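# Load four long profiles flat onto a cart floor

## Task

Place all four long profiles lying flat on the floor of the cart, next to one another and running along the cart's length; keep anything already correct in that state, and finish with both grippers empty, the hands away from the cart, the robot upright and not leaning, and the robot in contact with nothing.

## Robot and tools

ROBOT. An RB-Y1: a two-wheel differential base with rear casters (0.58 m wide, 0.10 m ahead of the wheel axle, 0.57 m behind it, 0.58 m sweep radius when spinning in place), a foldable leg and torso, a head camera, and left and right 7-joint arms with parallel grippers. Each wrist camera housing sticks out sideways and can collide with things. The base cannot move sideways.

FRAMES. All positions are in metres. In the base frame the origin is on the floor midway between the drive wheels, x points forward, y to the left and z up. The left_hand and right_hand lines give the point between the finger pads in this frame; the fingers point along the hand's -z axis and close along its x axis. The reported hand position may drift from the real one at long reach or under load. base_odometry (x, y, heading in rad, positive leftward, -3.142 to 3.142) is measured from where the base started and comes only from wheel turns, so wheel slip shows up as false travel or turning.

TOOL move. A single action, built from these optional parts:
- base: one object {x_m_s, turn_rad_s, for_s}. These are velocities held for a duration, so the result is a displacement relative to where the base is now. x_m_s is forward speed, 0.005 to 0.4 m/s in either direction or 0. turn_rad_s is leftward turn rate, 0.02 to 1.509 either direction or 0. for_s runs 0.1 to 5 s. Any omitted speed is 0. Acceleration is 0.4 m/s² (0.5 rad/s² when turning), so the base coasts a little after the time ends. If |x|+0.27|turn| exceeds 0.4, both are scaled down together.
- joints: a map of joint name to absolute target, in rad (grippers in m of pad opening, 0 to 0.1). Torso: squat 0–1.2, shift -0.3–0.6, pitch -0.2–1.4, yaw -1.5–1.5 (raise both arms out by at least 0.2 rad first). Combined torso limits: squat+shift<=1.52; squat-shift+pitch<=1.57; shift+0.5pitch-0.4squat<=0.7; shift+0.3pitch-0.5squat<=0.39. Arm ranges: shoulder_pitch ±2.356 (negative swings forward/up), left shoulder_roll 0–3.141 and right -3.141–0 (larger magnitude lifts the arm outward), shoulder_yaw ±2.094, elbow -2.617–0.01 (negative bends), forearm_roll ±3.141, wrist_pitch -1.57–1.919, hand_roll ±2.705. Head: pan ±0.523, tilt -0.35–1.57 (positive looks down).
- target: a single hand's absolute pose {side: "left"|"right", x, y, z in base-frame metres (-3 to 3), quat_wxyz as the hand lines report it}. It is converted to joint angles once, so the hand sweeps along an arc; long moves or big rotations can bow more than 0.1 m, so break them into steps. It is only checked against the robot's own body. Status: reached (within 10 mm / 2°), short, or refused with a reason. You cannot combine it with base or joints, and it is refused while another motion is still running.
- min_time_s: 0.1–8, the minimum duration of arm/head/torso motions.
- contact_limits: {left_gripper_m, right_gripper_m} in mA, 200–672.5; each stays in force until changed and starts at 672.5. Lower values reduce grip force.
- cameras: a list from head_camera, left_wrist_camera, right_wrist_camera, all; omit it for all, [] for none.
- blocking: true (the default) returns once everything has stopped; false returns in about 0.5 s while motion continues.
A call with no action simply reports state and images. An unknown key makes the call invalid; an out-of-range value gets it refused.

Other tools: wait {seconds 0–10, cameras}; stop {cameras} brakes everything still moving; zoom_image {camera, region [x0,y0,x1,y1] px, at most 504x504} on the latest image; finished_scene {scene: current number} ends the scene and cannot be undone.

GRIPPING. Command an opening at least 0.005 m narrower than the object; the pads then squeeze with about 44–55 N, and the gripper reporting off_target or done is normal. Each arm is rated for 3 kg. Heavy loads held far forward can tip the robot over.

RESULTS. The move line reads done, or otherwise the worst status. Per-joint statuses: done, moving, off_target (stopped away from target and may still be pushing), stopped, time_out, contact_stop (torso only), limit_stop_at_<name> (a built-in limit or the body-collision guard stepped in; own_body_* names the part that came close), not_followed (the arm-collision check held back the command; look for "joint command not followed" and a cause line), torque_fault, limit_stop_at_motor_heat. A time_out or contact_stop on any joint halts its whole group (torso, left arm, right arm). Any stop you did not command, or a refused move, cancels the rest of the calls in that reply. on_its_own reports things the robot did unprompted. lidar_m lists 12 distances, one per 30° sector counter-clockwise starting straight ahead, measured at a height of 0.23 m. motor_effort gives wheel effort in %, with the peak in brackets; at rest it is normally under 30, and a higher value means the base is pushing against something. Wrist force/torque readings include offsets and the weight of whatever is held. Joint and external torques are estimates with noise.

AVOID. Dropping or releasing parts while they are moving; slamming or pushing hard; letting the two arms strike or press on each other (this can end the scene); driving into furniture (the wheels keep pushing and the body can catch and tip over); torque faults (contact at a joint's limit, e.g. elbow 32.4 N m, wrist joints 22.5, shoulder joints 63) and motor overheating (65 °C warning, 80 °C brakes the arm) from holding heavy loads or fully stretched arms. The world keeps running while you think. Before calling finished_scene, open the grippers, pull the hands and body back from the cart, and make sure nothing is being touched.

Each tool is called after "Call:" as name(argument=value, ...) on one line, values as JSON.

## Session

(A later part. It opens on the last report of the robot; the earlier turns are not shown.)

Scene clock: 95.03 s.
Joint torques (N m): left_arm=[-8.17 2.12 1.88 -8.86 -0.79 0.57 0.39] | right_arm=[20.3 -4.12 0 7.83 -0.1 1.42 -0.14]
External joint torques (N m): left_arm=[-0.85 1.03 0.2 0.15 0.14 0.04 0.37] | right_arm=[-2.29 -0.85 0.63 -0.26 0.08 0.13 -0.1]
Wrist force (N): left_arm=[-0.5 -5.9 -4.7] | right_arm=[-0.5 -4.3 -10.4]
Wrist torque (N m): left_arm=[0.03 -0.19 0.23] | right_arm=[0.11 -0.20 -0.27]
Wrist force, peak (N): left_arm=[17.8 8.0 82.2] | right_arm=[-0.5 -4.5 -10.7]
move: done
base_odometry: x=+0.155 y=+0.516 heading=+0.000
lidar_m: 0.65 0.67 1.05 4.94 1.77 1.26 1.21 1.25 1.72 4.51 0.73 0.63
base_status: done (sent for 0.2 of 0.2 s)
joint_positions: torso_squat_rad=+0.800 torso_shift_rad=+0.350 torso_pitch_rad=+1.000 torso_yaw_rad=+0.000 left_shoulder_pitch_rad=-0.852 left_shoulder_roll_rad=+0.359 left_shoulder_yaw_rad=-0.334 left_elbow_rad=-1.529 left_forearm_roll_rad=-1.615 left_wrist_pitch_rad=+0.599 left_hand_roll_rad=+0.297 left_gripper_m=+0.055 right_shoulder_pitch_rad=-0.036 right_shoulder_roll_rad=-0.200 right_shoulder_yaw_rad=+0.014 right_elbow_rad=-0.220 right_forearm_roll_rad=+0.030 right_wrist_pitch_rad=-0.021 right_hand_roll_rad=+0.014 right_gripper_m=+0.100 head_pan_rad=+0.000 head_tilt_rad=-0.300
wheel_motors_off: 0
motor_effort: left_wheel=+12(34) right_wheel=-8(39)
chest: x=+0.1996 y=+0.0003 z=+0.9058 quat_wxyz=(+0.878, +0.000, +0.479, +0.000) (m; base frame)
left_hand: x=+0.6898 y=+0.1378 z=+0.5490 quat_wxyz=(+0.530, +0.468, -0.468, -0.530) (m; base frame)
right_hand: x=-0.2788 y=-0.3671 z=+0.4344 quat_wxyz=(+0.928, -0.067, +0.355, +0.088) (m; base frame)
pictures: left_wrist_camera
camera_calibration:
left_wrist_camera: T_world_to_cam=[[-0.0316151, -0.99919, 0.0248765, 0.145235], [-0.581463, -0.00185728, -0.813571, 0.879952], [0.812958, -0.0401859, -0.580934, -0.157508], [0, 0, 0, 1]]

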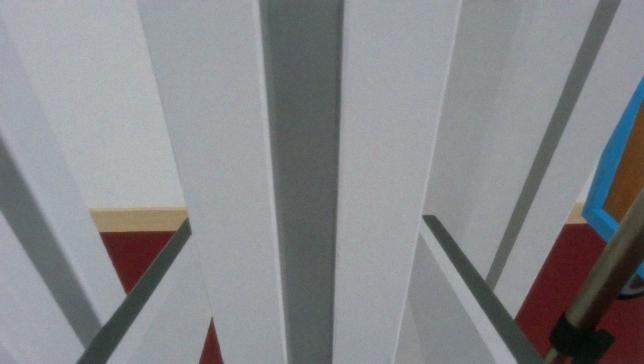

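Call:
move(joints={"left_gripper_m":0.015}, cameras=["left_wrist_camera"])

Call:
move(target={"side":"left","x":0.69,"y":0.137,"z":0.584,"quat_wxyz":[0.530,0.468,-0.468,-0.530]}, min_time_s=2, cameras=["left_wrist_camera","head_camera"])

Scene clock: 100.60 s.
Joint torques (N m): left_arm=[-7.7 1.41 2.34 -8.53 -1.64 1.03 -0.17] | right_arm=[20.47 -4.58 0.16 7.79 0.1 1.35 -0.13]
External joint torques (N m): left_arm=[-0.39 0.32 0.66 0.49 -0.71 0.5 -0.18] | right_arm=[-2.12 -1.3 0.79 -0.3 0.28 0.06 -0.09]
Wrist force (N): left_arm=[1.0 -5.9 -4.6] | right_arm=[-0.3 -4.3 -10.4]
Wrist torque (N m): left_arm=[-0.07 -0.25 0.98] | right_arm=[0.09 -0.17 -0.28]
Wrist force, peak (N): left_arm=[0.9 -6.3 -4.8] | right_arm=[-0.8 -4.7 -10.7]
move: off_target
base_odometry: x=+0.155 y=+0.516 heading=+0.000
lidar_m: 0.65 0.65 1.05 4.92 1.76 1.28 1.20 1.27 1.70 4.50 0.75 0.62
joint_positions: torso_squat_rad=+0.800 torso_shift_rad=+0.350 torso_pitch_rad=+1.000 torso_yaw_rad=+0.000 left_shoulder_pitch_rad=-0.852 left_shoulder_roll_rad=+0.359 left_shoulder_yaw_rad=-0.334 left_elbow_rad=-1.529 left_forearm_roll_rad=-1.615 left_wrist_pitch_rad=+0.599 left_hand_roll_rad=+0.297 left_gripper_m=+0.031 right_shoulder_pitch_rad=-0.036 right_shoulder_roll_rad=-0.200 right_shoulder_yaw_rad=+0.014 right_elbow_rad=-0.220 right_forearm_roll_rad=+0.030 right_wrist_pitch_rad=-0.021 right_hand_roll_rad=+0.014 right_gripper_m=+0.100 head_pan_rad=+0.000 head_tilt_rad=-0.300
joint_status: left_gripper_m off_target (ended at +0.031, target +0.015)
wheel_motors_off: 0
motor_effort: left_wheel=+12(13) right_wheel=-9(13)
chest: x=+0.1996 y=+0.0003 z=+0.9058 quat_wxyz=(+0.878, +0.000, +0.479, +0.000) (m; base frame)
left_hand: x=+0.6898 y=+0.1378 z=+0.5490 quat_wxyz=(+0.530, +0.468, -0.468, -0.530) (m; base frame)
right_hand: x=-0.2788 y=-0.3671 z=+0.4343 quat_wxyz=(+0.928, -0.067, +0.355, +0.088) (m; base frame)
pictures: left_wrist_camera
camera_calibration:
left_wrist_camera: T_world_to_cam=[[-0.0316091, -0.999184, 0.0251598, 0.145079], [-0.581482, -0.00209055, -0.813557, 0.88001], [0.812945, -0.0403458, -0.580941, -0.157489], [0, 0, 0, 1]]

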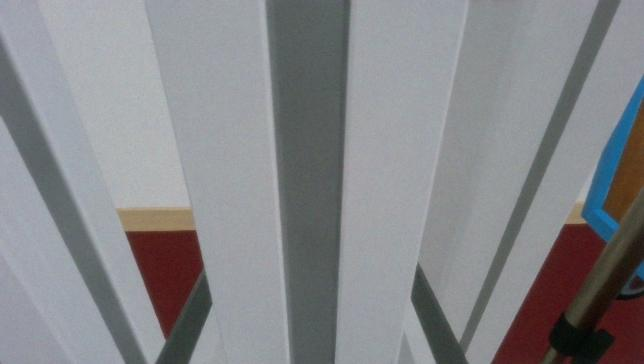

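Scene clock: 102.93 s.
Joint torques (N m): left_arm=[-10.08 -0.46 2.4 -13.55 -1.78 0.47 -0.14] | right_arm=[20.32 -3.97 -0.09 7.89 -0.07 1.48 -0.25]
External joint torques (N m): left_arm=[-3.12 -1.29 0.93 -4.07 -0.89 0.35 -0.15] | right_arm=[-2.27 -0.7 0.54 -0.2 0.11 0.19 -0.21]
Wrist force (N): left_arm=[-0.8 -14.4 -5.2] | right_arm=[-0.5 -4.1 -10.5]
Wrist torque (N m): left_arm=[-0.08 -0.26 0.24] | right_arm=[0.08 -0.21 -0.27]
Wrist force, peak (N): left_arm=[-0.7 -15.6 -5.6] | right_arm=[-0.7 -4.5 -10.6]
move: done
base_odometry: x=+0.155 y=+0.516 heading=+0.000
lidar_m: 0.65 0.67 1.06 4.93 1.76 1.26 1.21 1.26 1.69 4.51 0.74 0.63
joint_positions: torso_squat_rad=+0.800 torso_shift_rad=+0.350 torso_pitch_rad=+1.000 torso_yaw_rad=+0.000 left_shoulder_pitch_rad=-0.805 left_shoulder_roll_rad=+0.340 left_shoulder_yaw_rad=-0.289 left_elbow_rad=-1.695 left_forearm_roll_rad=-1.462 left_wrist_pitch_rad=+0.556 left_hand_roll_rad=+0.073 left_gripper_m=+0.031 right_shoulder_pitch_rad=-0.036 right_shoulder_roll_rad=-0.200 right_shoulder_yaw_rad=+0.014 right_elbow_rad=-0.220 right_forearm_roll_rad=+0.030 right_wrist_pitch_rad=-0.021 right_hand_roll_rad=+0.014 right_gripper_m=+0.100 head_pan_rad=+0.000 head_tilt_rad=-0.300
joint_status: all done
wheel_motors_off: 0
motor_effort: left_wheel=+11(12) right_wheel=-10(13)
chest: x=+0.1997 y=+0.0003 z=+0.9057 quat_wxyz=(+0.878, +0.000, +0.480, +0.000) (m; base frame)
left_hand: x=+0.6896 y=+0.1369 z=+0.5831 quat_wxyz=(+0.528, +0.469, -0.470, -0.529) (m; base frame)
left_hand_status: reached (checked arc, planned for 2.0 s): 1 mm and 0.4 deg off.
right_hand: x=-0.2788 y=-0.3671 z=+0.4344 quat_wxyz=(+0.928, -0.067, +0.355, +0.088) (m; base frame)
pictures: head_camera, left_wrist_camera
camera_calibration:
head_camera: T_world_to_cam=[[-0.0586599, -0.998253, 0.0070274, 0.0211984], [-0.605863, 0.0300055, -0.795003, 1.07821], [0.793403, -0.0508924, -0.606565, 0.243494], [0, 0, 0, 1]]
left_wrist_camera: T_world_to_cam=[[-0.0337037, -0.999107, 0.0254706, 0.144547], [-0.57577, -0.00142067, -0.817611, 0.905942], [0.816917, -0.0422217, -0.575208, -0.1433], [0, 0, 0, 1]]

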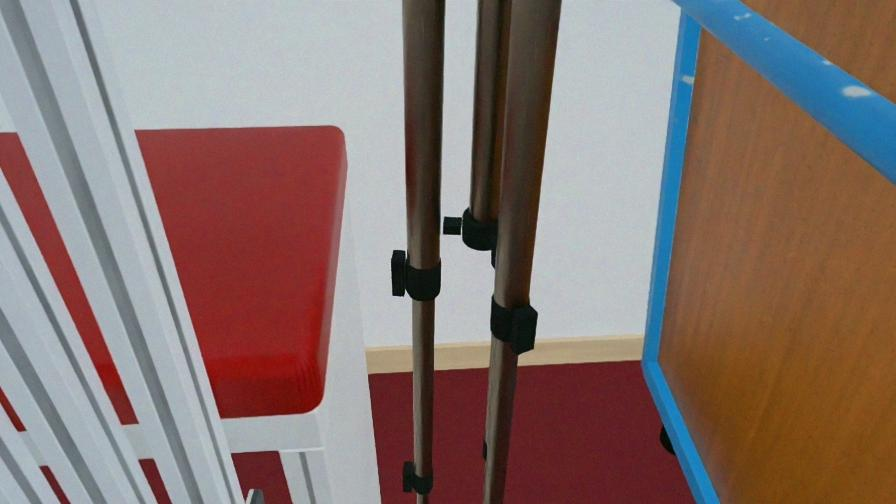

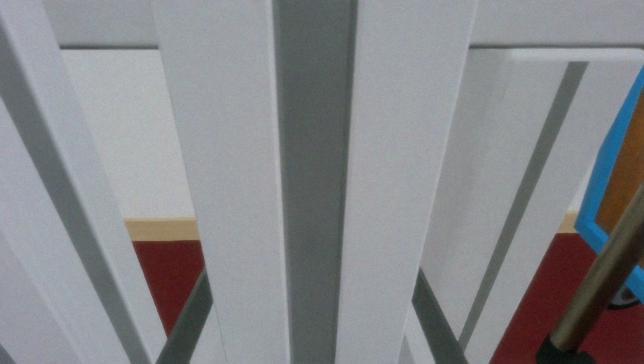

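Call:
move(base={"x_m_s":-0.2,"for_s":1.95}, cameras=[])

Call:
move(target={"side":"left","x":0.68,"y":0.137,"z":0.78,"quat_wxyz":[0.530,0.468,-0.468,-0.530]}, min_time_s=2, cameras=["head_camera"])

Call:
move(base={"turn_rad_s":0.5,"for_s":3.14}, cameras=[])

Call:
move(base={"x_m_s":-0.3,"for_s":3.8}, cameras=[])

Call:
move(base={"turn_rad_s":-0.5,"for_s":3.14}, cameras=["head_camera"])

Scene clock: 111.87 s.
Joint torques (N m): left_arm=[-10.47 -0.51 3.1 -12.86 -2.16 0.24 -0.1] | right_arm=[20.81 -4.07 -0.47 8.08 0.04 1.32 -0.31]
External joint torques (N m): left_arm=[-3.52 -1.35 1.63 -3.39 -1.27 0.12 -0.11] | right_arm=[-1.79 -0.8 0.16 -0.01 0.22 0.03 -0.28]
Wrist force (N): left_arm=[-0.8 -14.1 -5.1] | right_arm=[-0.8 -4.3 -10.5]
Wrist torque (N m): left_arm=[0.18 -0.26 0.31] | right_arm=[0.11 -0.24 -0.28]
Wrist force, peak (N): left_arm=[-0.7 -15.5 -5.6] | right_arm=[-0.4 -4.5 -10.8]
move: done
base_odometry: x=-0.238 y=+0.516 heading=+0.001
lidar_m: 0.63 1.08 2.39 3.50 1.21 0.86 0.81 0.86 1.17 3.13 1.30 0.98
base_status: done (sent for 1.97 of 1.97 s)
joint_positions: torso_squat_rad=+0.800 torso_shift_rad=+0.350 torso_pitch_rad=+1.000 torso_yaw_rad=+0.000 left_shoulder_pitch_rad=-0.805 left_shoulder_roll_rad=+0.340 left_shoulder_yaw_rad=-0.289 left_elbow_rad=-1.695 left_forearm_roll_rad=-1.462 left_wrist_pitch_rad=+0.556 left_hand_roll_rad=+0.073 left_gripper_m=+0.031 right_shoulder_pitch_rad=-0.036 right_shoulder_roll_rad=-0.200 right_shoulder_yaw_rad=+0.014 right_elbow_rad=-0.220 right_forearm_roll_rad=+0.030 right_wrist_pitch_rad=-0.021 right_hand_roll_rad=+0.014 right_gripper_m=+0.100 head_pan_rad=+0.000 head_tilt_rad=-0.300
wheel_motors_off: 0
motor_effort: left_wheel=+5(14) right_wheel=-1(42)
chest: x=+0.1997 y=+0.0003 z=+0.9057 quat_wxyz=(+0.877, +0.000, +0.480, +0.000) (m; base frame)
left_hand: x=+0.6895 y=+0.1370 z=+0.5829 quat_wxyz=(+0.528, +0.469, -0.470, -0.529) (m; base frame)
right_hand: x=-0.2788 y=-0.3672 z=+0.4344 quat_wxyz=(+0.928, -0.067, +0.355, +0.088) (m; base frame)
pictures: none

Scene clock: 114.20 s.
Joint torques (N m): left_arm=[-12.33 2.87 3.32 -12.05 -1.93 -2.86 0.12] | right_arm=[20.65 -4.13 -0.51 7.88 -0.09 1.45 -0.27]
External joint torques (N m): left_arm=[-4.67 1.37 1.11 -3.44 -0.99 -1.41 0.11] | right_arm=[-1.95 -0.86 0.12 -0.2 0.09 0.16 -0.23]
Wrist force (N): left_arm=[-0.8 -15.0 -6.2] | right_arm=[-0.7 -4.4 -10.5]
Wrist torque (N m): left_arm=[0.15 -0.22 0.25] | right_arm=[0.11 -0.23 -0.28]
Wrist force, peak (N): left_arm=[0.1 -16.5 -4.9] | right_arm=[-0.6 -4.5 -10.8]
move: done
base_odometry: x=-0.238 y=+0.516 heading=+0.001
lidar_m: 0.63 1.08 2.40 3.49 1.19 0.86 0.81 0.86 1.17 3.12 1.28 0.96
joint_positions: torso_squat_rad=+0.800 torso_shift_rad=+0.350 torso_pitch_rad=+1.000 torso_yaw_rad=+0.000 left_shoulder_pitch_rad=-0.906 left_shoulder_roll_rad=+0.423 left_shoulder_yaw_rad=-0.269 left_elbow_rad=-2.421 left_forearm_roll_rad=-0.624 left_wrist_pitch_rad=+1.038 left_hand_roll_rad=-0.890 left_gripper_m=+0.031 right_shoulder_pitch_rad=-0.036 right_shoulder_roll_rad=-0.200 right_shoulder_yaw_rad=+0.014 right_elbow_rad=-0.220 right_forearm_roll_rad=+0.030 right_wrist_pitch_rad=-0.021 right_hand_roll_rad=+0.014 right_gripper_m=+0.100 head_pan_rad=+0.000 head_tilt_rad=-0.300
joint_status: all done
wheel_motors_off: 0
motor_effort: left_wheel=+4(5) right_wheel=-4(6)
chest: x=+0.1997 y=+0.0003 z=+0.9057 quat_wxyz=(+0.877, +0.000, +0.480, +0.000) (m; base frame)
left_hand: x=+0.6798 y=+0.1369 z=+0.7789 quat_wxyz=(+0.530, +0.468, -0.467, -0.531) (m; base frame)
left_hand_status: reached (checked arc, planned for 2.0 s): 1 mm and 0.1 deg off.
right_hand: x=-0.2789 y=-0.3672 z=+0.4344 quat_wxyz=(+0.928, -0.067, +0.355, +0.088) (m; base frame)
pictures: head_camera
camera_calibration:
head_camera: T_world_to_cam=[[-0.0586586, -0.998253, 0.00704418, 0.0211901], [-0.606035, 0.0300024, -0.794872, 1.07813], [0.793272, -0.0508951, -0.606736, 0.243579], [0, 0, 0, 1]]

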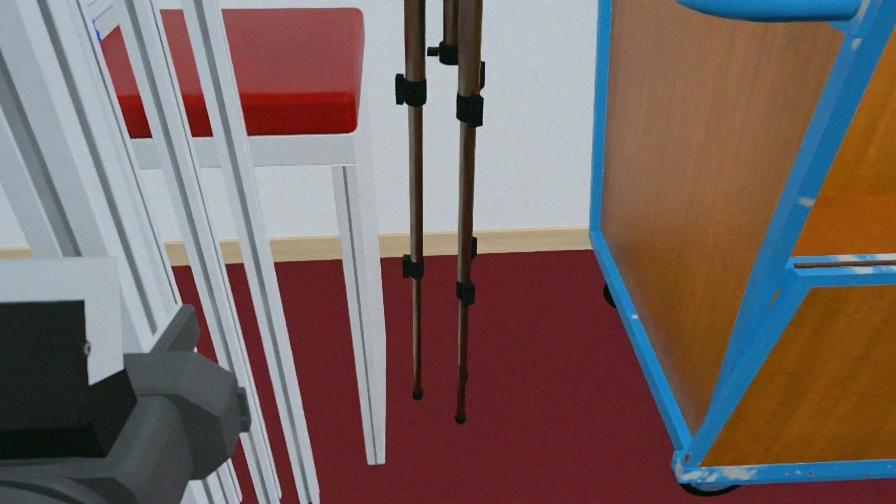

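Scene clock: 118.63 s.
Joint torques (N m): left_arm=[-12.31 2.73 3.37 -12.3 -2.37 -3.25 0.12] | right_arm=[20.38 -4.38 -0.62 7.79 0.15 1.33 -0.27]
External joint torques (N m): left_arm=[-4.65 1.22 1.16 -3.68 -1.44 -1.8 0.1] | right_arm=[-2.21 -1.1 0.01 -0.29 0.33 0.04 -0.23]
Wrist force (N): left_arm=[-1.0 -14.7 -5.8] | right_arm=[-0.5 -4.4 -10.5]
Wrist torque (N m): left_arm=[0.08 -0.25 0.23] | right_arm=[0.11 -0.20 -0.27]
Wrist force, peak (N): left_arm=[-0.4 -15.2 -6.5] | right_arm=[-0.6 -4.5 -10.8]
move: done
base_odometry: x=-0.238 y=+0.516 heading=+1.567
lidar_m: 0.62 1.19 0.86 0.81 0.85 1.16 3.09 1.31 0.98 1.06 1.06 2.37
base_status: done (sent for 3.13 of 3.13 s)
joint_positions: torso_squat_rad=+0.800 torso_shift_rad=+0.350 torso_pitch_rad=+1.000 torso_yaw_rad=+0.000 left_shoulder_pitch_rad=-0.906 left_shoulder_roll_rad=+0.423 left_shoulder_yaw_rad=-0.269 left_elbow_rad=-2.421 left_forearm_roll_rad=-0.624 left_wrist_pitch_rad=+1.038 left_hand_roll_rad=-0.890 left_gripper_m=+0.031 right_shoulder_pitch_rad=-0.036 right_shoulder_roll_rad=-0.200 right_shoulder_yaw_rad=+0.014 right_elbow_rad=-0.220 right_forearm_roll_rad=+0.030 right_wrist_pitch_rad=-0.021 right_hand_roll_rad=+0.014 right_gripper_m=+0.100 head_pan_rad=+0.000 head_tilt_rad=-0.300
wheel_motors_off: 0
motor_effort: left_wheel=-1(28) right_wheel=+6(37)
chest: x=+0.1997 y=+0.0003 z=+0.9057 quat_wxyz=(+0.877, +0.000, +0.480, +0.000) (m; base frame)
left_hand: x=+0.6798 y=+0.1370 z=+0.7789 quat_wxyz=(+0.530, +0.468, -0.467, -0.531) (m; base frame)
right_hand: x=-0.2788 y=-0.3672 z=+0.4344 quat_wxyz=(+0.928, -0.067, +0.355, +0.088) (m; base frame)
pictures: none

Scene clock: 123.60 s.
Joint torques (N m): left_arm=[-11.35 3.29 3.39 -11.89 -2.08 -3.34 0.04] | right_arm=[20.23 -3.74 0.26 8.08 0.18 1.38 -0.14]
External joint torques (N m): left_arm=[-3.69 1.78 1.18 -3.24 -1.14 -1.86 0.03] | right_arm=[-2.37 -0.47 0.89 -0.01 0.36 0.09 -0.11]
Wrist force (N): left_arm=[-0.5 -15.4 -6.4] | right_arm=[-0.6 -4.4 -10.6]
Wrist torque (N m): left_arm=[-0.15 -0.20 0.28] | right_arm=[0.10 -0.23 -0.29]
Wrist force, peak (N): left_arm=[-0.2 -15.9 -7.6] | right_arm=[-0.8 -4.4 -11.0]
move: done
base_odometry: x=-0.243 y=-0.624 heading=+1.567
lidar_m: 0.62 1.19 0.84 0.79 0.83 1.15 3.09 2.50 0.94 0.89 0.95 1.62
base_status: done (sent for 3.8 of 3.8 s)
joint_positions: torso_squat_rad=+0.800 torso_shift_rad=+0.350 torso_pitch_rad=+1.000 torso_yaw_rad=+0.000 left_shoulder_pitch_rad=-0.906 left_shoulder_roll_rad=+0.423 left_shoulder_yaw_rad=-0.269 left_elbow_rad=-2.421 left_forearm_roll_rad=-0.624 left_wrist_pitch_rad=+1.038 left_hand_roll_rad=-0.890 left_gripper_m=+0.031 right_shoulder_pitch_rad=-0.036 right_shoulder_roll_rad=-0.200 right_shoulder_yaw_rad=+0.014 right_elbow_rad=-0.220 right_forearm_roll_rad=+0.030 right_wrist_pitch_rad=-0.021 right_hand_roll_rad=+0.014 right_gripper_m=+0.100 head_pan_rad=+0.000 head_tilt_rad=-0.300
wheel_motors_off: 0
motor_effort: left_wheel=+5(38) right_wheel=+0(26)
chest: x=+0.1997 y=+0.0003 z=+0.9057 quat_wxyz=(+0.877, +0.000, +0.480, +0.000) (m; base frame)
left_hand: x=+0.6798 y=+0.1370 z=+0.7790 quat_wxyz=(+0.530, +0.468, -0.467, -0.531) (m; base frame)
right_hand: x=-0.2789 y=-0.3672 z=+0.4344 quat_wxyz=(+0.928, -0.067, +0.355, +0.088) (m; base frame)
pictures: none

Scene clock: 128.07 s.
Joint torques (N m): left_arm=[-11.73 2.85 3.28 -11.94 -2.1 -3.12 0.23] | right_arm=[20.84 -4.14 -0.43 7.96 -0.05 1.38 -0.22]
External joint torques (N m): left_arm=[-4.06 1.35 1.07 -3.33 -1.17 -1.67 0.22] | right_arm=[-1.76 -0.87 0.2 -0.12 0.13 0.09 -0.18]
Motor temperatures (°C): left_arm=[36 33 33 42 43 39 41] | right_arm=[39 38 31 39 38 39 36]
Wrist force (N): left_arm=[-0.7 -15.0 -6.1] | right_arm=[-0.4 -4.3 -10.4]
Wrist torque (N m): left_arm=[0.10 -0.24 0.25] | right_arm=[0.11 -0.20 -0.27]
Wrist force, peak (N): left_arm=[0.2 -15.2 -6.7] | right_arm=[-0.6 -4.5 -10.9]
move: done
base_odometry: x=-0.243 y=-0.624 heading=+0.001
lidar_m: 0.62 0.95 1.62 3.39 1.15 0.84 0.80 0.85 1.15 3.04 2.47 0.94
base_status: done (sent for 3.13 of 3.13 s)
joint_positions: torso_squat_rad=+0.800 torso_shift_rad=+0.350 torso_pitch_rad=+1.000 torso_yaw_rad=+0.000 left_shoulder_pitch_rad=-0.906 left_shoulder_roll_rad=+0.423 left_shoulder_yaw_rad=-0.269 left_elbow_rad=-2.421 left_forearm_roll_rad=-0.624 left_wrist_pitch_rad=+1.038 left_hand_roll_rad=-0.890 left_gripper_m=+0.031 right_shoulder_pitch_rad=-0.036 right_shoulder_roll_rad=-0.200 right_shoulder_yaw_rad=+0.014 right_elbow_rad=-0.220 right_forearm_roll_rad=+0.030 right_wrist_pitch_rad=-0.021 right_hand_roll_rad=+0.014 right_gripper_m=+0.100 head_pan_rad=+0.000 head_tilt_rad=-0.300
wheel_motors_off: 0
motor_effort: left_wheel=+9(34) right_wheel=+0(30)
chest: x=+0.1997 y=+0.0003 z=+0.9057 quat_wxyz=(+0.877, +0.000, +0.480, +0.000) (m; base frame)
left_hand: x=+0.6798 y=+0.1369 z=+0.7790 quat_wxyz=(+0.530, +0.468, -0.467, -0.531) (m; base frame)
right_hand: x=-0.2789 y=-0.3672 z=+0.4344 quat_wxyz=(+0.928, -0.067, +0.355, +0.088) (m; base frame)
pictures: head_camera
camera_calibration:
head_camera: T_world_to_cam=[[-0.0586748, -0.998252, 0.00707489, 0.0211823], [-0.606033, 0.0299876, -0.794874, 1.07813], [0.793273, -0.0509267, -0.606733, 0.243586], [0, 0, 0, 1]]

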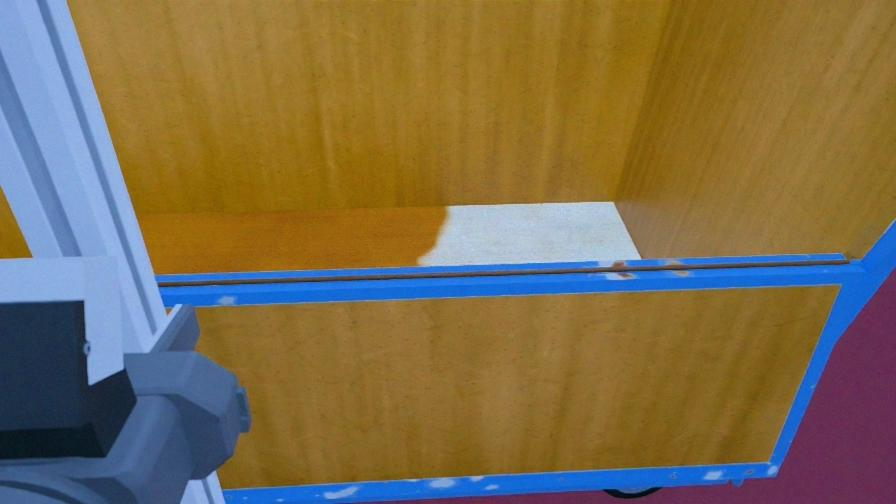

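Call:
move(target={"side":"left","x":0.68,"y":0.12,"z":0.82,"quat_wxyz":[0.68,0.26,-0.62,-0.29]}, min_time_s=2.5, cameras=[])

Call:
move(target={"side":"left","x":0.68,"y":0.11,"z":0.85,"quat_wxyz":[0.81,0,-0.585,0]}, min_time_s=2.5, cameras=[])

Call:
move(target={"side":"left","x":0.72,"y":0.11,"z":0.78,"quat_wxyz":[0.935,0,-0.354,0]}, min_time_s=2.5, cameras=["head_camera"])

Scene clock: 137.00 s.
Joint torques (N m): left_arm=[-13.11 -1.93 -0.16 -11.37 -0.9 -4.17 0.22] | right_arm=[20.62 -4.26 -0.41 8.09 -0.09 1.35 -0.4]
External joint torques (N m): left_arm=[-4.91 -0.47 0.49 -3.33 -0.5 -2.38 0.25] | right_arm=[-1.98 -0.99 0.22 0.01 0.09 0.06 -0.36]
Wrist force (N): left_arm=[-10.9 -10.9 -6.0] | right_arm=[-0.4 -4.2 -10.3]
Wrist torque (N m): left_arm=[-0.01 -0.39 0.31] | right_arm=[0.08 -0.19 -0.27]
Wrist force, peak (N): left_arm=[-11.1 -11.3 -5.9] | right_arm=[-0.5 -4.6 -10.7]
move: done
base_odometry: x=-0.243 y=-0.624 heading=+0.001
lidar_m: 0.90 0.95 1.63 3.40 1.17 0.83 0.80 0.85 1.15 3.02 2.48 0.94
joint_positions: torso_squat_rad=+0.800 torso_shift_rad=+0.350 torso_pitch_rad=+1.000 torso_yaw_rad=+0.000 left_shoulder_pitch_rad=-0.954 left_shoulder_roll_rad=+0.099 left_shoulder_yaw_rad=-0.177 left_elbow_rad=-2.471 left_forearm_roll_rad=-0.552 left_wrist_pitch_rad=+0.988 left_hand_roll_rad=-0.512 left_gripper_m=+0.031 right_shoulder_pitch_rad=-0.036 right_shoulder_roll_rad=-0.200 right_shoulder_yaw_rad=+0.014 right_elbow_rad=-0.220 right_forearm_roll_rad=+0.030 right_wrist_pitch_rad=-0.021 right_hand_roll_rad=+0.014 right_gripper_m=+0.100 head_pan_rad=+0.000 head_tilt_rad=-0.300
joint_status: all done
wheel_motors_off: 0
motor_effort: left_wheel=+10(11) right_wheel=-1(4)
chest: x=+0.1997 y=+0.0003 z=+0.9057 quat_wxyz=(+0.877, +0.000, +0.480, +0.000) (m; base frame)
left_hand: x=+0.6799 y=+0.1200 z=+0.8190 quat_wxyz=(+0.681, +0.260, -0.619, -0.291) (m; base frame)
left_hand_status: reached (checked arc, planned for 2.5 s): 1 mm and 0.2 deg off.
right_hand: x=-0.2789 y=-0.3672 z=+0.4344 quat_wxyz=(+0.928, -0.067, +0.355, +0.088) (m; base frame)
pictures: none

Scene clock: 139.83 s.
Joint torques (N m): left_arm=[-16.27 -3.04 -0.86 -8.77 -0.34 -3.71 0.57] | right_arm=[21.09 -3.64 -0.22 8.11 -0.04 1.32 -0.34]
External joint torques (N m): left_arm=[-5.22 -1.21 0.47 -3.23 -0.22 -1.92 0.62] | right_arm=[-1.51 -0.37 0.41 0.02 0.14 0.03 -0.31]
Wrist force (N): left_arm=[-15.1 0.2 -8.7] | right_arm=[-0.6 -4.5 -10.6]
Wrist torque (N m): left_arm=[-0.37 -0.52 0.35] | right_arm=[0.13 -0.21 -0.27]
Wrist force, peak (N): left_arm=[-14.5 -8.2 -18.3] | right_arm=[-0.7 -4.3 -10.8]
move: done
base_odometry: x=-0.243 y=-0.624 heading=+0.001
lidar_m: 0.90 0.94 1.62 3.42 1.16 0.84 0.80 0.83 1.15 3.04 2.47 0.94
joint_positions: torso_squat_rad=+0.800 torso_shift_rad=+0.350 torso_pitch_rad=+1.001 torso_yaw_rad=+0.000 left_shoulder_pitch_rad=-1.285 left_shoulder_roll_rad=+0.000 left_shoulder_yaw_rad=-0.122 left_elbow_rad=-2.513 left_forearm_roll_rad=-0.515 left_wrist_pitch_rad=+1.515 left_hand_roll_rad=+0.067 left_gripper_m=+0.031 right_shoulder_pitch_rad=-0.036 right_shoulder_roll_rad=-0.200 right_shoulder_yaw_rad=+0.014 right_elbow_rad=-0.220 right_forearm_roll_rad=+0.030 right_wrist_pitch_rad=-0.021 right_hand_roll_rad=+0.014 right_gripper_m=+0.100 head_pan_rad=+0.000 head_tilt_rad=-0.300
joint_status: all done
wheel_motors_off: 0
motor_effort: left_wheel=+10(11) right_wheel=-2(4)
chest: x=+0.1998 y=+0.0003 z=+0.9056 quat_wxyz=(+0.877, +0.000, +0.480, +0.000) (m; base frame)
left_hand: x=+0.6795 y=+0.1099 z=+0.8492 quat_wxyz=(+0.809, +0.000, -0.588, -0.001) (m; base frame)
left_hand_status: reached (checked arc, planned for 2.5 s): 1 mm and 0.4 deg off.
right_hand: x=-0.2789 y=-0.3672 z=+0.4345 quat_wxyz=(+0.928, -0.067, +0.355, +0.088) (m; base frame)
pictures: none

Scene clock: 142.67 s.
Joint torques (N m): left_arm=[-21.66 0.09 -2.25 -7.8 0.07 -2.59 -0.12] | right_arm=[20.17 -3.59 -0.42 8.02 0.02 1.41 -0.03]
External joint torques (N m): left_arm=[-5.5 -0.31 0.06 -1.97 0.05 -1.28 -0.08] | right_arm=[-2.43 -0.32 0.21 -0.07 0.2 0.12 0.01]
Wrist force (N): left_arm=[-10.8 0.2 -15.0] | right_arm=[-0.5 -4.3 -10.7]
Wrist torque (N m): left_arm=[-0.30 -0.44 0.30] | right_arm=[0.10 -0.20 -0.28]
Wrist force, peak (N): left_arm=[-11.4 0.1 -15.1] | right_arm=[-0.6 -4.6 -10.8]
move: done
base_odometry: x=-0.243 y=-0.624 heading=+0.001
lidar_m: 0.89 0.95 1.63 3.39 1.18 0.84 0.79 0.84 1.15 3.02 2.48 0.94
joint_positions: torso_squat_rad=+0.800 torso_shift_rad=+0.350 torso_pitch_rad=+1.001 torso_yaw_rad=+0.000 left_shoulder_pitch_rad=-1.642 left_shoulder_roll_rad=+0.000 left_shoulder_yaw_rad=+0.169 left_elbow_rad=-2.099 left_forearm_roll_rad=-0.408 left_wrist_pitch_rad=+1.919 left_hand_roll_rad=-0.012 left_gripper_m=+0.031 right_shoulder_pitch_rad=-0.036 right_shoulder_roll_rad=-0.200 right_shoulder_yaw_rad=+0.014 right_elbow_rad=-0.220 right_forearm_roll_rad=+0.030 right_wrist_pitch_rad=-0.021 right_hand_roll_rad=+0.014 right_gripper_m=+0.100 head_pan_rad=+0.000 head_tilt_rad=-0.300
joint_status: all done
wheel_motors_off: 0
motor_effort: left_wheel=+9(11) right_wheel=-2(4)
chest: x=+0.1998 y=+0.0003 z=+0.9056 quat_wxyz=(+0.877, +0.000, +0.480, +0.000) (m; base frame)
left_hand: x=+0.7198 y=+0.1102 z=+0.7791 quat_wxyz=(+0.935, +0.000, -0.355, +0.000) (m; base frame)
left_hand_status: reached (checked arc, planned for 2.5 s): 1 mm and 0.1 deg off.
right_hand: x=-0.2789 y=-0.3672 z=+0.4345 quat_wxyz=(+0.928, -0.067, +0.355, +0.088) (m; base frame)
pictures: head_camera
camera_calibration:
head_camera: T_world_to_cam=[[-0.0586768, -0.998252, 0.0070881, 0.0211755], [-0.606148, 0.0299857, -0.794786, 1.07808], [0.793184, -0.050932, -0.606848, 0.243623], [0, 0, 0, 1]]

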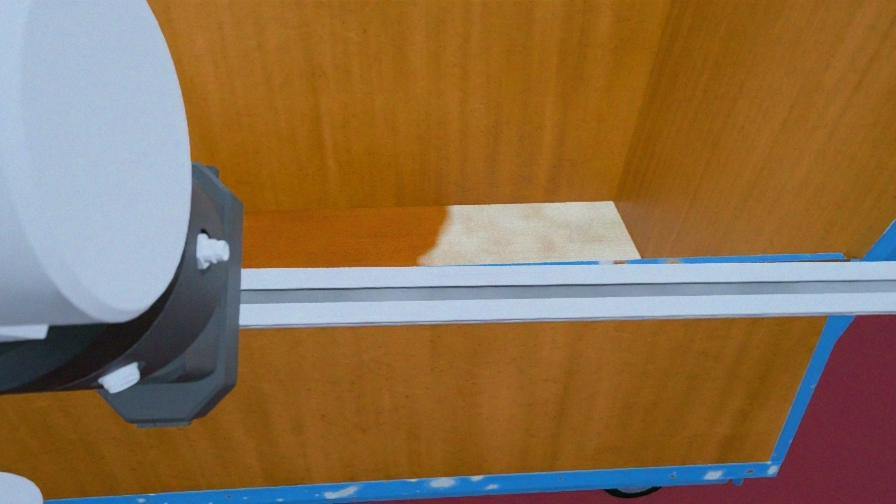

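Call:
move(base={"x_m_s":0.15,"for_s":3.85}, joints={"head_tilt_rad":0.1}, cameras=["head_camera"])

Call:
move(joints={"torso_pitch_rad":1.1}, min_time_s=1.5, cameras=[])

Call:
move(target={"side":"left","x":0.72,"y":0.12,"z":0.55,"quat_wxyz":[0.983,0,-0.184,0]}, min_time_s=2, cameras=["head_camera"])

Scene clock: 152.57 s.
Joint torques (N m): left_arm=[-20.85 0.1 -2.74 -8.17 -0.18 -2.6 -0.08] | right_arm=[20.76 -4.14 -0.09 7.93 -0.07 1.35 -0.36]
External joint torques (N m): left_arm=[-4.69 -0.3 -0.42 -2.35 -0.2 -1.29 -0.04] | right_arm=[-1.84 -0.87 0.54 -0.16 0.11 0.06 -0.32]
Wrist force (N): left_arm=[-11.2 -0.2 -14.8] | right_arm=[-0.4 -4.3 -10.7]
Wrist torque (N m): left_arm=[-0.25 -0.48 0.27] | right_arm=[0.10 -0.18 -0.27]
Wrist force, peak (N): left_arm=[-11.3 -0.4 -16.3] | right_arm=[-0.7 -4.4 -10.9]
move: done
base_odometry: x=+0.337 y=-0.624 heading=+0.001
lidar_m: 0.32 0.32 0.46 4.34 1.99 1.44 1.39 1.43 1.96 4.82 0.48 0.35
base_status: done (sent for 3.87 of 3.87 s)
joint_positions: torso_squat_rad=+0.800 torso_shift_rad=+0.350 torso_pitch_rad=+1.001 torso_yaw_rad=+0.000 left_shoulder_pitch_rad=-1.643 left_shoulder_roll_rad=+0.000 left_shoulder_yaw_rad=+0.169 left_elbow_rad=-2.098 left_forearm_roll_rad=-0.408 left_wrist_pitch_rad=+1.919 left_hand_roll_rad=-0.012 left_gripper_m=+0.031 right_shoulder_pitch_rad=-0.036 right_shoulder_roll_rad=-0.200 right_shoulder_yaw_rad=+0.014 right_elbow_rad=-0.220 right_forearm_roll_rad=+0.030 right_wrist_pitch_rad=-0.021 right_hand_roll_rad=+0.014 right_gripper_m=+0.100 head_pan_rad=+0.000 head_tilt_rad=+0.100
joint_status: all done
wheel_motors_off: 0
motor_effort: left_wheel=+0(41) right_wheel=-2(26)
chest: x=+0.1999 y=+0.0003 z=+0.9056 quat_wxyz=(+0.877, +0.000, +0.480, +0.000) (m; base frame)
left_hand: x=+0.7199 y=+0.1101 z=+0.7790 quat_wxyz=(+0.935, +0.000, -0.355, +0.000) (m; base frame)
right_hand: x=-0.2788 y=-0.3671 z=+0.4344 quat_wxyz=(+0.928, -0.067, +0.355, +0.088) (m; base frame)
pictures: head_camera
camera_calibration:
head_camera: T_world_to_cam=[[-0.0514354, -0.998236, 0.0296403, -0.00401576], [-0.867831, 0.0299899, -0.495954, 0.880199], [0.494191, -0.0512324, -0.867843, 0.616938], [0, 0, 0, 1]]

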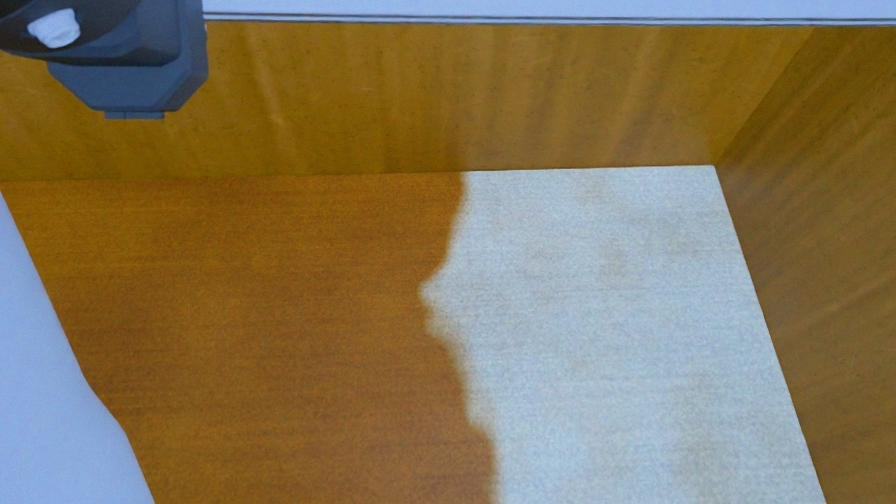

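Scene clock: 154.37 s.
Joint torques (N m): left_arm=[-20.58 -0.04 -3.22 -8.76 0.4 -2.64 -0.07] | right_arm=[22.56 -3.15 -0.12 8.63 -0.05 1.44 -0.3]
External joint torques (N m): left_arm=[-5.11 0.19 -0.66 -2.48 0.38 -1.47 -0.04] | right_arm=[-1.78 -0.43 0.48 -0.1 0.15 0 -0.26]
Wrist force (N): left_arm=[-10.0 -0.3 -15.9] | right_arm=[-0.2 -4.2 -10.0]
Wrist torque (N m): left_arm=[-0.24 -0.46 0.27] | right_arm=[0.08 -0.21 -0.28]
Wrist force, peak (N): left_arm=[-10.3 0.1 -16.5] | right_arm=[-0.5 -4.4 -10.8]
move: done
base_odometry: x=+0.337 y=-0.624 heading=+0.001
lidar_m: 0.32 0.34 0.46 4.35 2.02 1.45 1.36 1.46 1.93 4.81 0.49 0.34
joint_positions: torso_squat_rad=+0.800 torso_shift_rad=+0.350 torso_pitch_rad=+1.101 torso_yaw_rad=+0.000 left_shoulder_pitch_rad=-1.643 left_shoulder_roll_rad=+0.000 left_shoulder_yaw_rad=+0.169 left_elbow_rad=-2.098 left_forearm_roll_rad=-0.408 left_wrist_pitch_rad=+1.919 left_hand_roll_rad=-0.012 left_gripper_m=+0.031 right_shoulder_pitch_rad=-0.036 right_shoulder_roll_rad=-0.200 right_shoulder_yaw_rad=+0.014 right_elbow_rad=-0.220 right_forearm_roll_rad=+0.030 right_wrist_pitch_rad=-0.021 right_hand_roll_rad=+0.014 right_gripper_m=+0.100 head_pan_rad=+0.000 head_tilt_rad=+0.100
joint_status: all done
wheel_motors_off: 0
motor_effort: left_wheel=+0(1) right_wheel=-2(4)
chest: x=+0.2152 y=+0.0003 z=+0.8788 quat_wxyz=(+0.852, +0.000, +0.523, +0.000) (m; base frame)
left_hand: x=+0.7200 y=+0.1101 z=+0.7010 quat_wxyz=(+0.951, +0.000, -0.308, +0.000) (m; base frame)
right_hand: x=-0.3081 y=-0.3672 z=+0.4577 quat_wxyz=(+0.909, -0.062, +0.401, +0.091) (m; base frame)
pictures: none

Scene clock: 156.70 s.
Joint torques (N m): left_arm=[-19.14 1.68 -3.04 -10.66 0.14 -1.74 0.41] | right_arm=[22.54 -3.56 0.1 8.53 -0.2 1.37 -0.28]
External joint torques (N m): left_arm=[-3.51 1.36 -0.36 -2.4 0.15 -0.98 0.42] | right_arm=[-1.81 -0.84 0.7 -0.2 0 -0.06 -0.24]
Wrist force (N): left_arm=[-6.0 0.4 -17.8] | right_arm=[-0.4 -4.3 -10.5]
Wrist torque (N m): left_arm=[-0.32 -0.33 0.31] | right_arm=[0.08 -0.22 -0.26]
Wrist force, peak (N): left_arm=[-6.1 0.7 -18.2] | right_arm=[-0.5 -4.6 -10.4]
move: done
base_odometry: x=+0.337 y=-0.624 heading=+0.001
lidar_m: 0.30 0.34 0.45 4.34 2.01 1.45 1.36 1.42 1.95 4.82 0.49 0.34
joint_positions: torso_squat_rad=+0.800 torso_shift_rad=+0.350 torso_pitch_rad=+1.101 torso_yaw_rad=+0.000 left_shoulder_pitch_rad=-1.521 left_shoulder_roll_rad=+0.021 left_shoulder_yaw_rad=+0.279 left_elbow_rad=-1.723 left_forearm_roll_rad=-0.297 left_wrist_pitch_rad=+1.681 left_hand_roll_rad=+0.037 left_gripper_m=+0.031 right_shoulder_pitch_rad=-0.036 right_shoulder_roll_rad=-0.200 right_shoulder_yaw_rad=+0.014 right_elbow_rad=-0.220 right_forearm_roll_rad=+0.030 right_wrist_pitch_rad=-0.021 right_hand_roll_rad=+0.014 right_gripper_m=+0.100 head_pan_rad=+0.000 head_tilt_rad=+0.100
joint_status: all done
wheel_motors_off: 0
motor_effort: left_wheel=+1(1) right_wheel=-4(5)
chest: x=+0.2152 y=+0.0003 z=+0.8788 quat_wxyz=(+0.852, +0.000, +0.523, +0.000) (m; base frame)
left_hand: x=+0.7193 y=+0.1200 z=+0.5494 quat_wxyz=(+0.983, +0.000, -0.183, +0.000) (m; base frame)
left_hand_status: reached (checked arc, planned for 2.0 s): 1 mm and 0.1 deg off.
right_hand: x=-0.3081 y=-0.3672 z=+0.4577 quat_wxyz=(+0.909, -0.062, +0.401, +0.091) (m; base frame)
pictures: head_camera
camera_calibration:
head_camera: T_world_to_cam=[[-0.0482344, -0.998236, 0.0346211, -0.00750099], [-0.912951, 0.029999, -0.406965, 0.811729], [0.405208, -0.0512371, -0.912788, 0.644745], [0, 0, 0, 1]]

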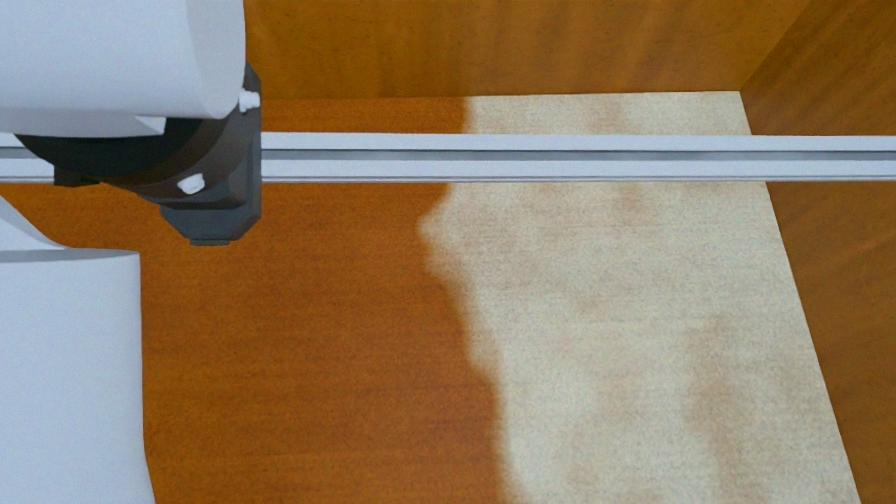

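Call:
move(target={"side":"left","x":0.72,"y":0.12,"z":0.45,"quat_wxyz":[0.99,0,-0.141,0]}, min_time_s=2, cameras=[])

Call:
move(target={"side":"left","x":0.725,"y":0.12,"z":0.38,"quat_wxyz":[0.995,0,-0.1,0]}, min_time_s=2, cameras=["head_camera"])

Scene clock: 173.57 s.
Joint torques (N m): left_arm=[-20.7 2.5 -1.91 -10.81 -0.25 -1.16 0.47] | right_arm=[22.53 -3.3 -0.2 8.89 0.04 1.48 -0.34]
External joint torques (N m): left_arm=[-4.74 1.72 0.31 -2.16 -0.21 -0.56 0.48] | right_arm=[-1.81 -0.58 0.4 0.16 0.23 0.04 -0.3]
Wrist force (N): left_arm=[-5.1 0.2 -18.2] | right_arm=[-0.1 -4.4 -10.0]
Wrist torque (N m): left_arm=[-0.36 -0.35 0.26] | right_arm=[0.09 -0.19 -0.29]
Wrist force, peak (N): left_arm=[-5.2 -0.1 -18.9] | right_arm=[-0.4 -4.4 -10.5]
move: done
base_odometry: x=+0.337 y=-0.624 heading=+0.001
lidar_m: 0.31 0.34 0.45 4.36 2.00 1.45 1.38 1.44 1.95 4.81 0.47 0.34
joint_positions: torso_squat_rad=+0.800 torso_shift_rad=+0.350 torso_pitch_rad=+1.101 torso_yaw_rad=+0.000 left_shoulder_pitch_rad=-1.514 left_shoulder_roll_rad=+0.064 left_shoulder_yaw_rad=+0.315 left_elbow_rad=-1.355 left_forearm_roll_rad=-0.250 left_wrist_pitch_rad=+1.409 left_hand_roll_rad=+0.095 left_gripper_m=+0.031 right_shoulder_pitch_rad=-0.036 right_shoulder_roll_rad=-0.200 right_shoulder_yaw_rad=+0.014 right_elbow_rad=-0.220 right_forearm_roll_rad=+0.030 right_wrist_pitch_rad=-0.021 right_hand_roll_rad=+0.014 right_gripper_m=+0.100 head_pan_rad=+0.000 head_tilt_rad=+0.100
joint_status: all done
wheel_motors_off: 0
motor_effort: left_wheel=+0(1) right_wheel=-3(4)
chest: x=+0.2152 y=+0.0003 z=+0.8788 quat_wxyz=(+0.852, +0.000, +0.523, +0.000) (m; base frame)
left_hand: x=+0.7193 y=+0.1199 z=+0.4494 quat_wxyz=(+0.990, +0.000, -0.140, +0.000) (m; base frame)
left_hand_status: reached (checked arc, planned for 2.0 s): 1 mm and 0.1 deg off.
right_hand: x=-0.3081 y=-0.3672 z=+0.4577 quat_wxyz=(+0.909, -0.062, +0.401, +0.091) (m; base frame)
pictures: none

Scene clock: 175.90 s.
Joint torques (N m): left_arm=[-22.88 3.17 -1.28 -10.06 -0.21 -0.85 0.29] | right_arm=[22.87 -2.89 -0.73 8.78 0.23 1.6 -0.27]
External joint torques (N m): left_arm=[-5.42 1.23 0.12 -2.03 -0.17 -0.4 0.3] | right_arm=[-1.47 -0.17 -0.13 0.05 0.43 0.17 -0.23]
Wrist force (N): left_arm=[-4.1 0.1 -18.4] | right_arm=[-0.1 -4.2 -10.3]
Wrist torque (N m): left_arm=[-0.38 -0.32 0.33] | right_arm=[0.08 -0.19 -0.29]
Wrist force, peak (N): left_arm=[-4.1 0.0 -19.3] | right_arm=[-0.2 -4.6 -10.3]
move: done
base_odometry: x=+0.337 y=-0.624 heading=+0.001
lidar_m: 0.32 0.34 0.47 4.35 1.99 1.45 1.38 1.43 1.94 4.82 0.48 0.34
joint_positions: torso_squat_rad=+0.800 torso_shift_rad=+0.350 torso_pitch_rad=+1.101 torso_yaw_rad=+0.000 left_shoulder_pitch_rad=-1.653 left_shoulder_roll_rad=+0.154 left_shoulder_yaw_rad=+0.344 left_elbow_rad=-0.860 left_forearm_roll_rad=-0.218 left_wrist_pitch_rad=+1.158 left_hand_roll_rad=+0.159 left_gripper_m=+0.031 right_shoulder_pitch_rad=-0.036 right_shoulder_roll_rad=-0.200 right_shoulder_yaw_rad=+0.014 right_elbow_rad=-0.220 right_forearm_roll_rad=+0.030 right_wrist_pitch_rad=-0.021 right_hand_roll_rad=+0.014 right_gripper_m=+0.100 head_pan_rad=+0.000 head_tilt_rad=+0.100
joint_status: all done
wheel_motors_off: 0
motor_effort: left_wheel=+0(1) right_wheel=-1(5)
chest: x=+0.2152 y=+0.0003 z=+0.8788 quat_wxyz=(+0.852, +0.000, +0.523, +0.000) (m; base frame)
left_hand: x=+0.7240 y=+0.1201 z=+0.3793 quat_wxyz=(+0.995, +0.000, -0.099, +0.000) (m; base frame)
left_hand_status: reached (checked arc, planned for 2.0 s): 1 mm and 0.1 deg off.
right_hand: x=-0.3081 y=-0.3672 z=+0.4577 quat_wxyz=(+0.909, -0.062, +0.401, +0.091) (m; base frame)
pictures: head_camera
camera_calibration:
head_camera: T_world_to_cam=[[-0.0482344, -0.998236, 0.0346211, -0.00750094], [-0.912951, 0.029999, -0.406964, 0.811729], [0.405208, -0.0512371, -0.912788, 0.644745], [0, 0, 0, 1]]

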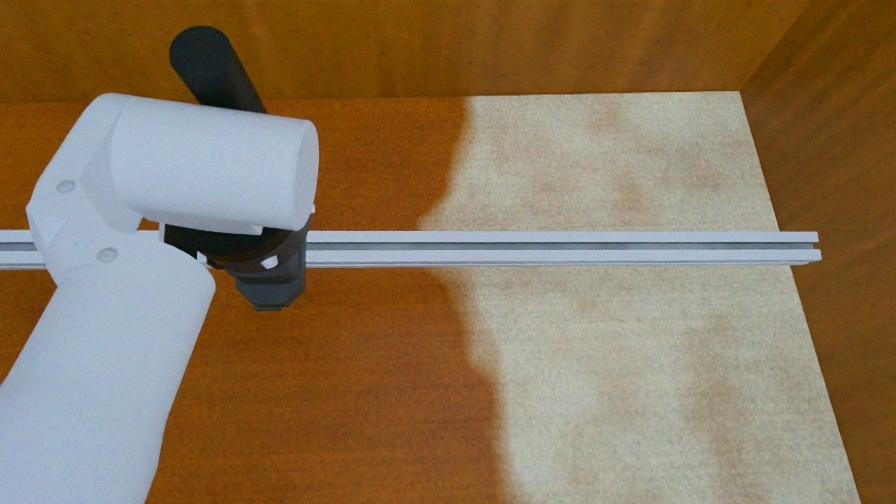

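Call:
move(target={"side":"left","x":0.725,"y":0.12,"z":0.335,"quat_wxyz":[0.995,0,-0.1,0]}, min_time_s=2, cameras=[])

Call:
move(joints={"head_pan_rad":-0.3}, cameras=["head_camera"])

Call:
move(joints={"head_pan_rad":0.52,"head_tilt_rad":0.05}, cameras=["head_camera"])

Scene clock: 181.97 s.
Joint torques (N m): left_arm=[-23.39 3.52 -2.09 -8.26 -0.28 -0.85 0.58] | right_arm=[22.49 -3.5 -0.23 8.41 -0.16 1.62 -0.23]
External joint torques (N m): left_arm=[-4.82 0.64 -1.58 -1.74 -0.23 -0.39 0.59] | right_arm=[-1.85 -0.78 0.37 -0.32 0.04 0.19 -0.19]
Wrist force (N): left_arm=[-3.9 0.1 -18.1] | right_arm=[-0.2 -4.4 -10.2]
Wrist torque (N m): left_arm=[-0.13 -0.27 0.30] | right_arm=[0.09 -0.21 -0.28]
Wrist force, peak (N): left_arm=[-4.9 -0.2 -18.8] | right_arm=[-0.2 -4.4 -10.6]
move: done
base_odometry: x=+0.337 y=-0.624 heading=+0.001
lidar_m: 0.32 0.33 0.46 4.33 1.99 1.45 1.38 1.44 1.95 4.83 0.48 0.33
joint_positions: torso_squat_rad=+0.800 torso_shift_rad=+0.350 torso_pitch_rad=+1.101 torso_yaw_rad=+0.000 left_shoulder_pitch_rad=-1.847 left_shoulder_roll_rad=+0.250 left_shoulder_yaw_rad=+0.337 left_elbow_rad=-0.274 left_forearm_roll_rad=-0.227 left_wrist_pitch_rad=+0.781 left_hand_roll_rad=+0.255 left_gripper_m=+0.031 right_shoulder_pitch_rad=-0.036 right_shoulder_roll_rad=-0.200 right_shoulder_yaw_rad=+0.014 right_elbow_rad=-0.220 right_forearm_roll_rad=+0.030 right_wrist_pitch_rad=-0.021 right_hand_roll_rad=+0.014 right_gripper_m=+0.100 head_pan_rad=+0.000 head_tilt_rad=+0.100
joint_status: all done
wheel_motors_off: 0
motor_effort: left_wheel=+0(1) right_wheel=-1(6)
chest: x=+0.2152 y=+0.0003 z=+0.8788 quat_wxyz=(+0.852, +0.000, +0.523, +0.000) (m; base frame)
left_hand: x=+0.7234 y=+0.1203 z=+0.3349 quat_wxyz=(+0.994, -0.002, -0.105, +0.000) (m; base frame)
left_hand_status: reached (checked arc, planned for 2.0 s): 2 mm and 0.6 deg off.
right_hand: x=-0.3081 y=-0.3672 z=+0.4577 quat_wxyz=(+0.909, -0.062, +0.401, +0.091) (m; base frame)
pictures: none

Scene clock: 182.80 s.
Joint torques (N m): left_arm=[-23.48 3.98 -1.83 -7.92 -0.37 -0.95 0.46] | right_arm=[22.69 -3.15 -0.35 8.52 -0.08 1.63 -0.3]
External joint torques (N m): left_arm=[-4.91 1.1 -1.32 -1.4 -0.32 -0.49 0.47] | right_arm=[-1.66 -0.43 0.25 -0.21 0.12 0.2 -0.26]
Wrist force (N): left_arm=[-3.9 0.1 -18.6] | right_arm=[0.1 -4.3 -10.1]
Wrist torque (N m): left_arm=[-0.34 -0.29 0.28] | right_arm=[0.09 -0.17 -0.28]
Wrist force, peak (N): left_arm=[-3.8 -0.1 -18.7] | right_arm=[-0.3 -4.5 -10.4]
move: done
base_odometry: x=+0.337 y=-0.624 heading=+0.001
lidar_m: 0.32 0.33 0.47 4.35 2.00 1.45 1.37 1.44 1.95 4.84 0.48 0.35
joint_positions: torso_squat_rad=+0.800 torso_shift_rad=+0.350 torso_pitch_rad=+1.101 torso_yaw_rad=+0.000 left_shoulder_pitch_rad=-1.847 left_shoulder_roll_rad=+0.250 left_shoulder_yaw_rad=+0.337 left_elbow_rad=-0.274 left_forearm_roll_rad=-0.227 left_wrist_pitch_rad=+0.781 left_hand_roll_rad=+0.255 left_gripper_m=+0.031 right_shoulder_pitch_rad=-0.036 right_shoulder_roll_rad=-0.200 right_shoulder_yaw_rad=+0.014 right_elbow_rad=-0.220 right_forearm_roll_rad=+0.030 right_wrist_pitch_rad=-0.021 right_hand_roll_rad=+0.014 right_gripper_m=+0.100 head_pan_rad=-0.300 head_tilt_rad=+0.100
joint_status: all done
wheel_motors_off: 0
motor_effort: left_wheel=+0(1) right_wheel=-2(4)
chest: x=+0.2152 y=+0.0003 z=+0.8788 quat_wxyz=(+0.852, +0.000, +0.523, +0.000) (m; base frame)
left_hand: x=+0.7234 y=+0.1203 z=+0.3349 quat_wxyz=(+0.994, -0.002, -0.105, +0.000) (m; base frame)
right_hand: x=-0.3081 y=-0.3672 z=+0.4577 quat_wxyz=(+0.909, -0.062, +0.401, +0.091) (m; base frame)
pictures: head_camera
camera_calibration:
head_camera: T_world_to_cam=[[-0.180849, -0.938092, 0.295428, -0.201744], [-0.90782, 0.0436641, -0.41708, 0.819261], [0.37836, -0.343624, -0.859515, 0.605095], [0, 0, 0, 1]]

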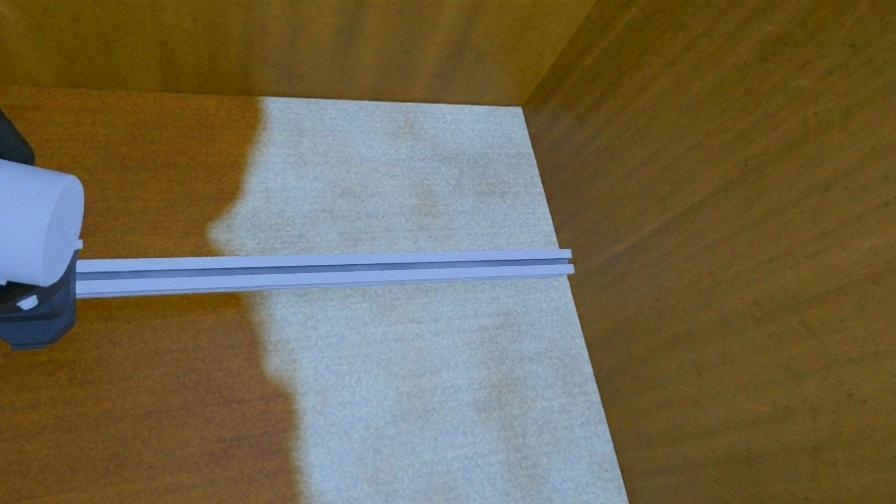

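Scene clock: 184.00 s.
Joint torques (N m): left_arm=[-23.44 3.79 -2.19 -8.14 -0.63 -0.87 0.44] | right_arm=[22.71 -3.31 -0.37 8.76 0.07 1.53 -0.24]
External joint torques (N m): left_arm=[-4.86 0.91 -1.68 -1.62 -0.59 -0.4 0.45] | right_arm=[-1.64 -0.59 0.23 0.03 0.27 0.1 -0.2]
Wrist force (N): left_arm=[-4.1 -0.3 -18.1] | right_arm=[-0.2 -4.3 -9.9]
Wrist torque (N m): left_arm=[-0.27 -0.33 0.28] | right_arm=[0.08 -0.21 -0.28]
Wrist force, peak (N): left_arm=[-4.1 -0.3 -18.8] | right_arm=[-0.2 -4.3 -10.5]
move: done
base_odometry: x=+0.337 y=-0.624 heading=+0.001
lidar_m: 0.32 0.33 0.48 4.36 1.99 1.45 1.37 1.45 1.95 4.83 0.46 0.33
joint_positions: torso_squat_rad=+0.800 torso_shift_rad=+0.350 torso_pitch_rad=+1.101 torso_yaw_rad=+0.000 left_shoulder_pitch_rad=-1.847 left_shoulder_roll_rad=+0.250 left_shoulder_yaw_rad=+0.337 left_elbow_rad=-0.274 left_forearm_roll_rad=-0.227 left_wrist_pitch_rad=+0.781 left_hand_roll_rad=+0.255 left_gripper_m=+0.031 right_shoulder_pitch_rad=-0.036 right_shoulder_roll_rad=-0.200 right_shoulder_yaw_rad=+0.014 right_elbow_rad=-0.220 right_forearm_roll_rad=+0.030 right_wrist_pitch_rad=-0.021 right_hand_roll_rad=+0.014 right_gripper_m=+0.100 head_pan_rad=+0.520 head_tilt_rad=+0.050
joint_status: all done
wheel_motors_off: 0
motor_effort: left_wheel=+0(1) right_wheel=-3(4)
chest: x=+0.2152 y=+0.0003 z=+0.8788 quat_wxyz=(+0.852, +0.000, +0.523, +0.000) (m; base frame)
left_hand: x=+0.7234 y=+0.1203 z=+0.3349 quat_wxyz=(+0.994, -0.002, -0.105, +0.000) (m; base frame)
right_hand: x=-0.3081 y=-0.3672 z=+0.4577 quat_wxyz=(+0.909, -0.062, +0.401, +0.091) (m; base frame)
pictures: head_camera
camera_calibration:
head_camera: T_world_to_cam=[[0.177832, -0.891793, -0.416031, 0.32929], [-0.898347, 0.0254488, -0.438549, 0.835839], [0.401682, 0.451728, -0.796614, 0.5356], [0, 0, 0, 1]]

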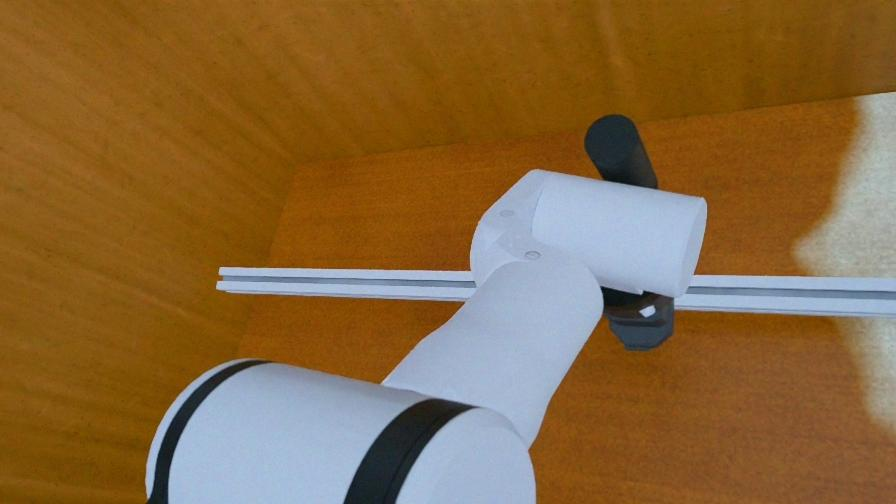

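Call:
zoom_image(camera="head_camera", region=[160, 130, 400, 400])

Scaled by 1.867 from the camera's 896x504 image, which has a finer 1280x720 frame.

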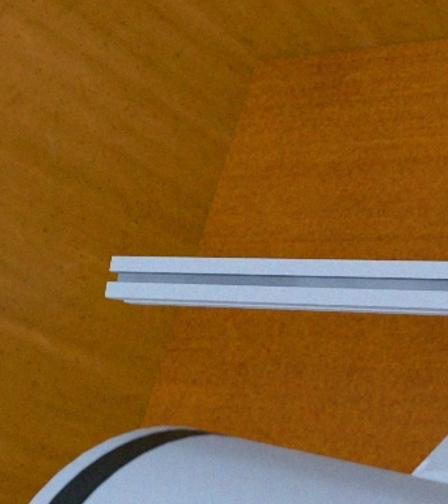

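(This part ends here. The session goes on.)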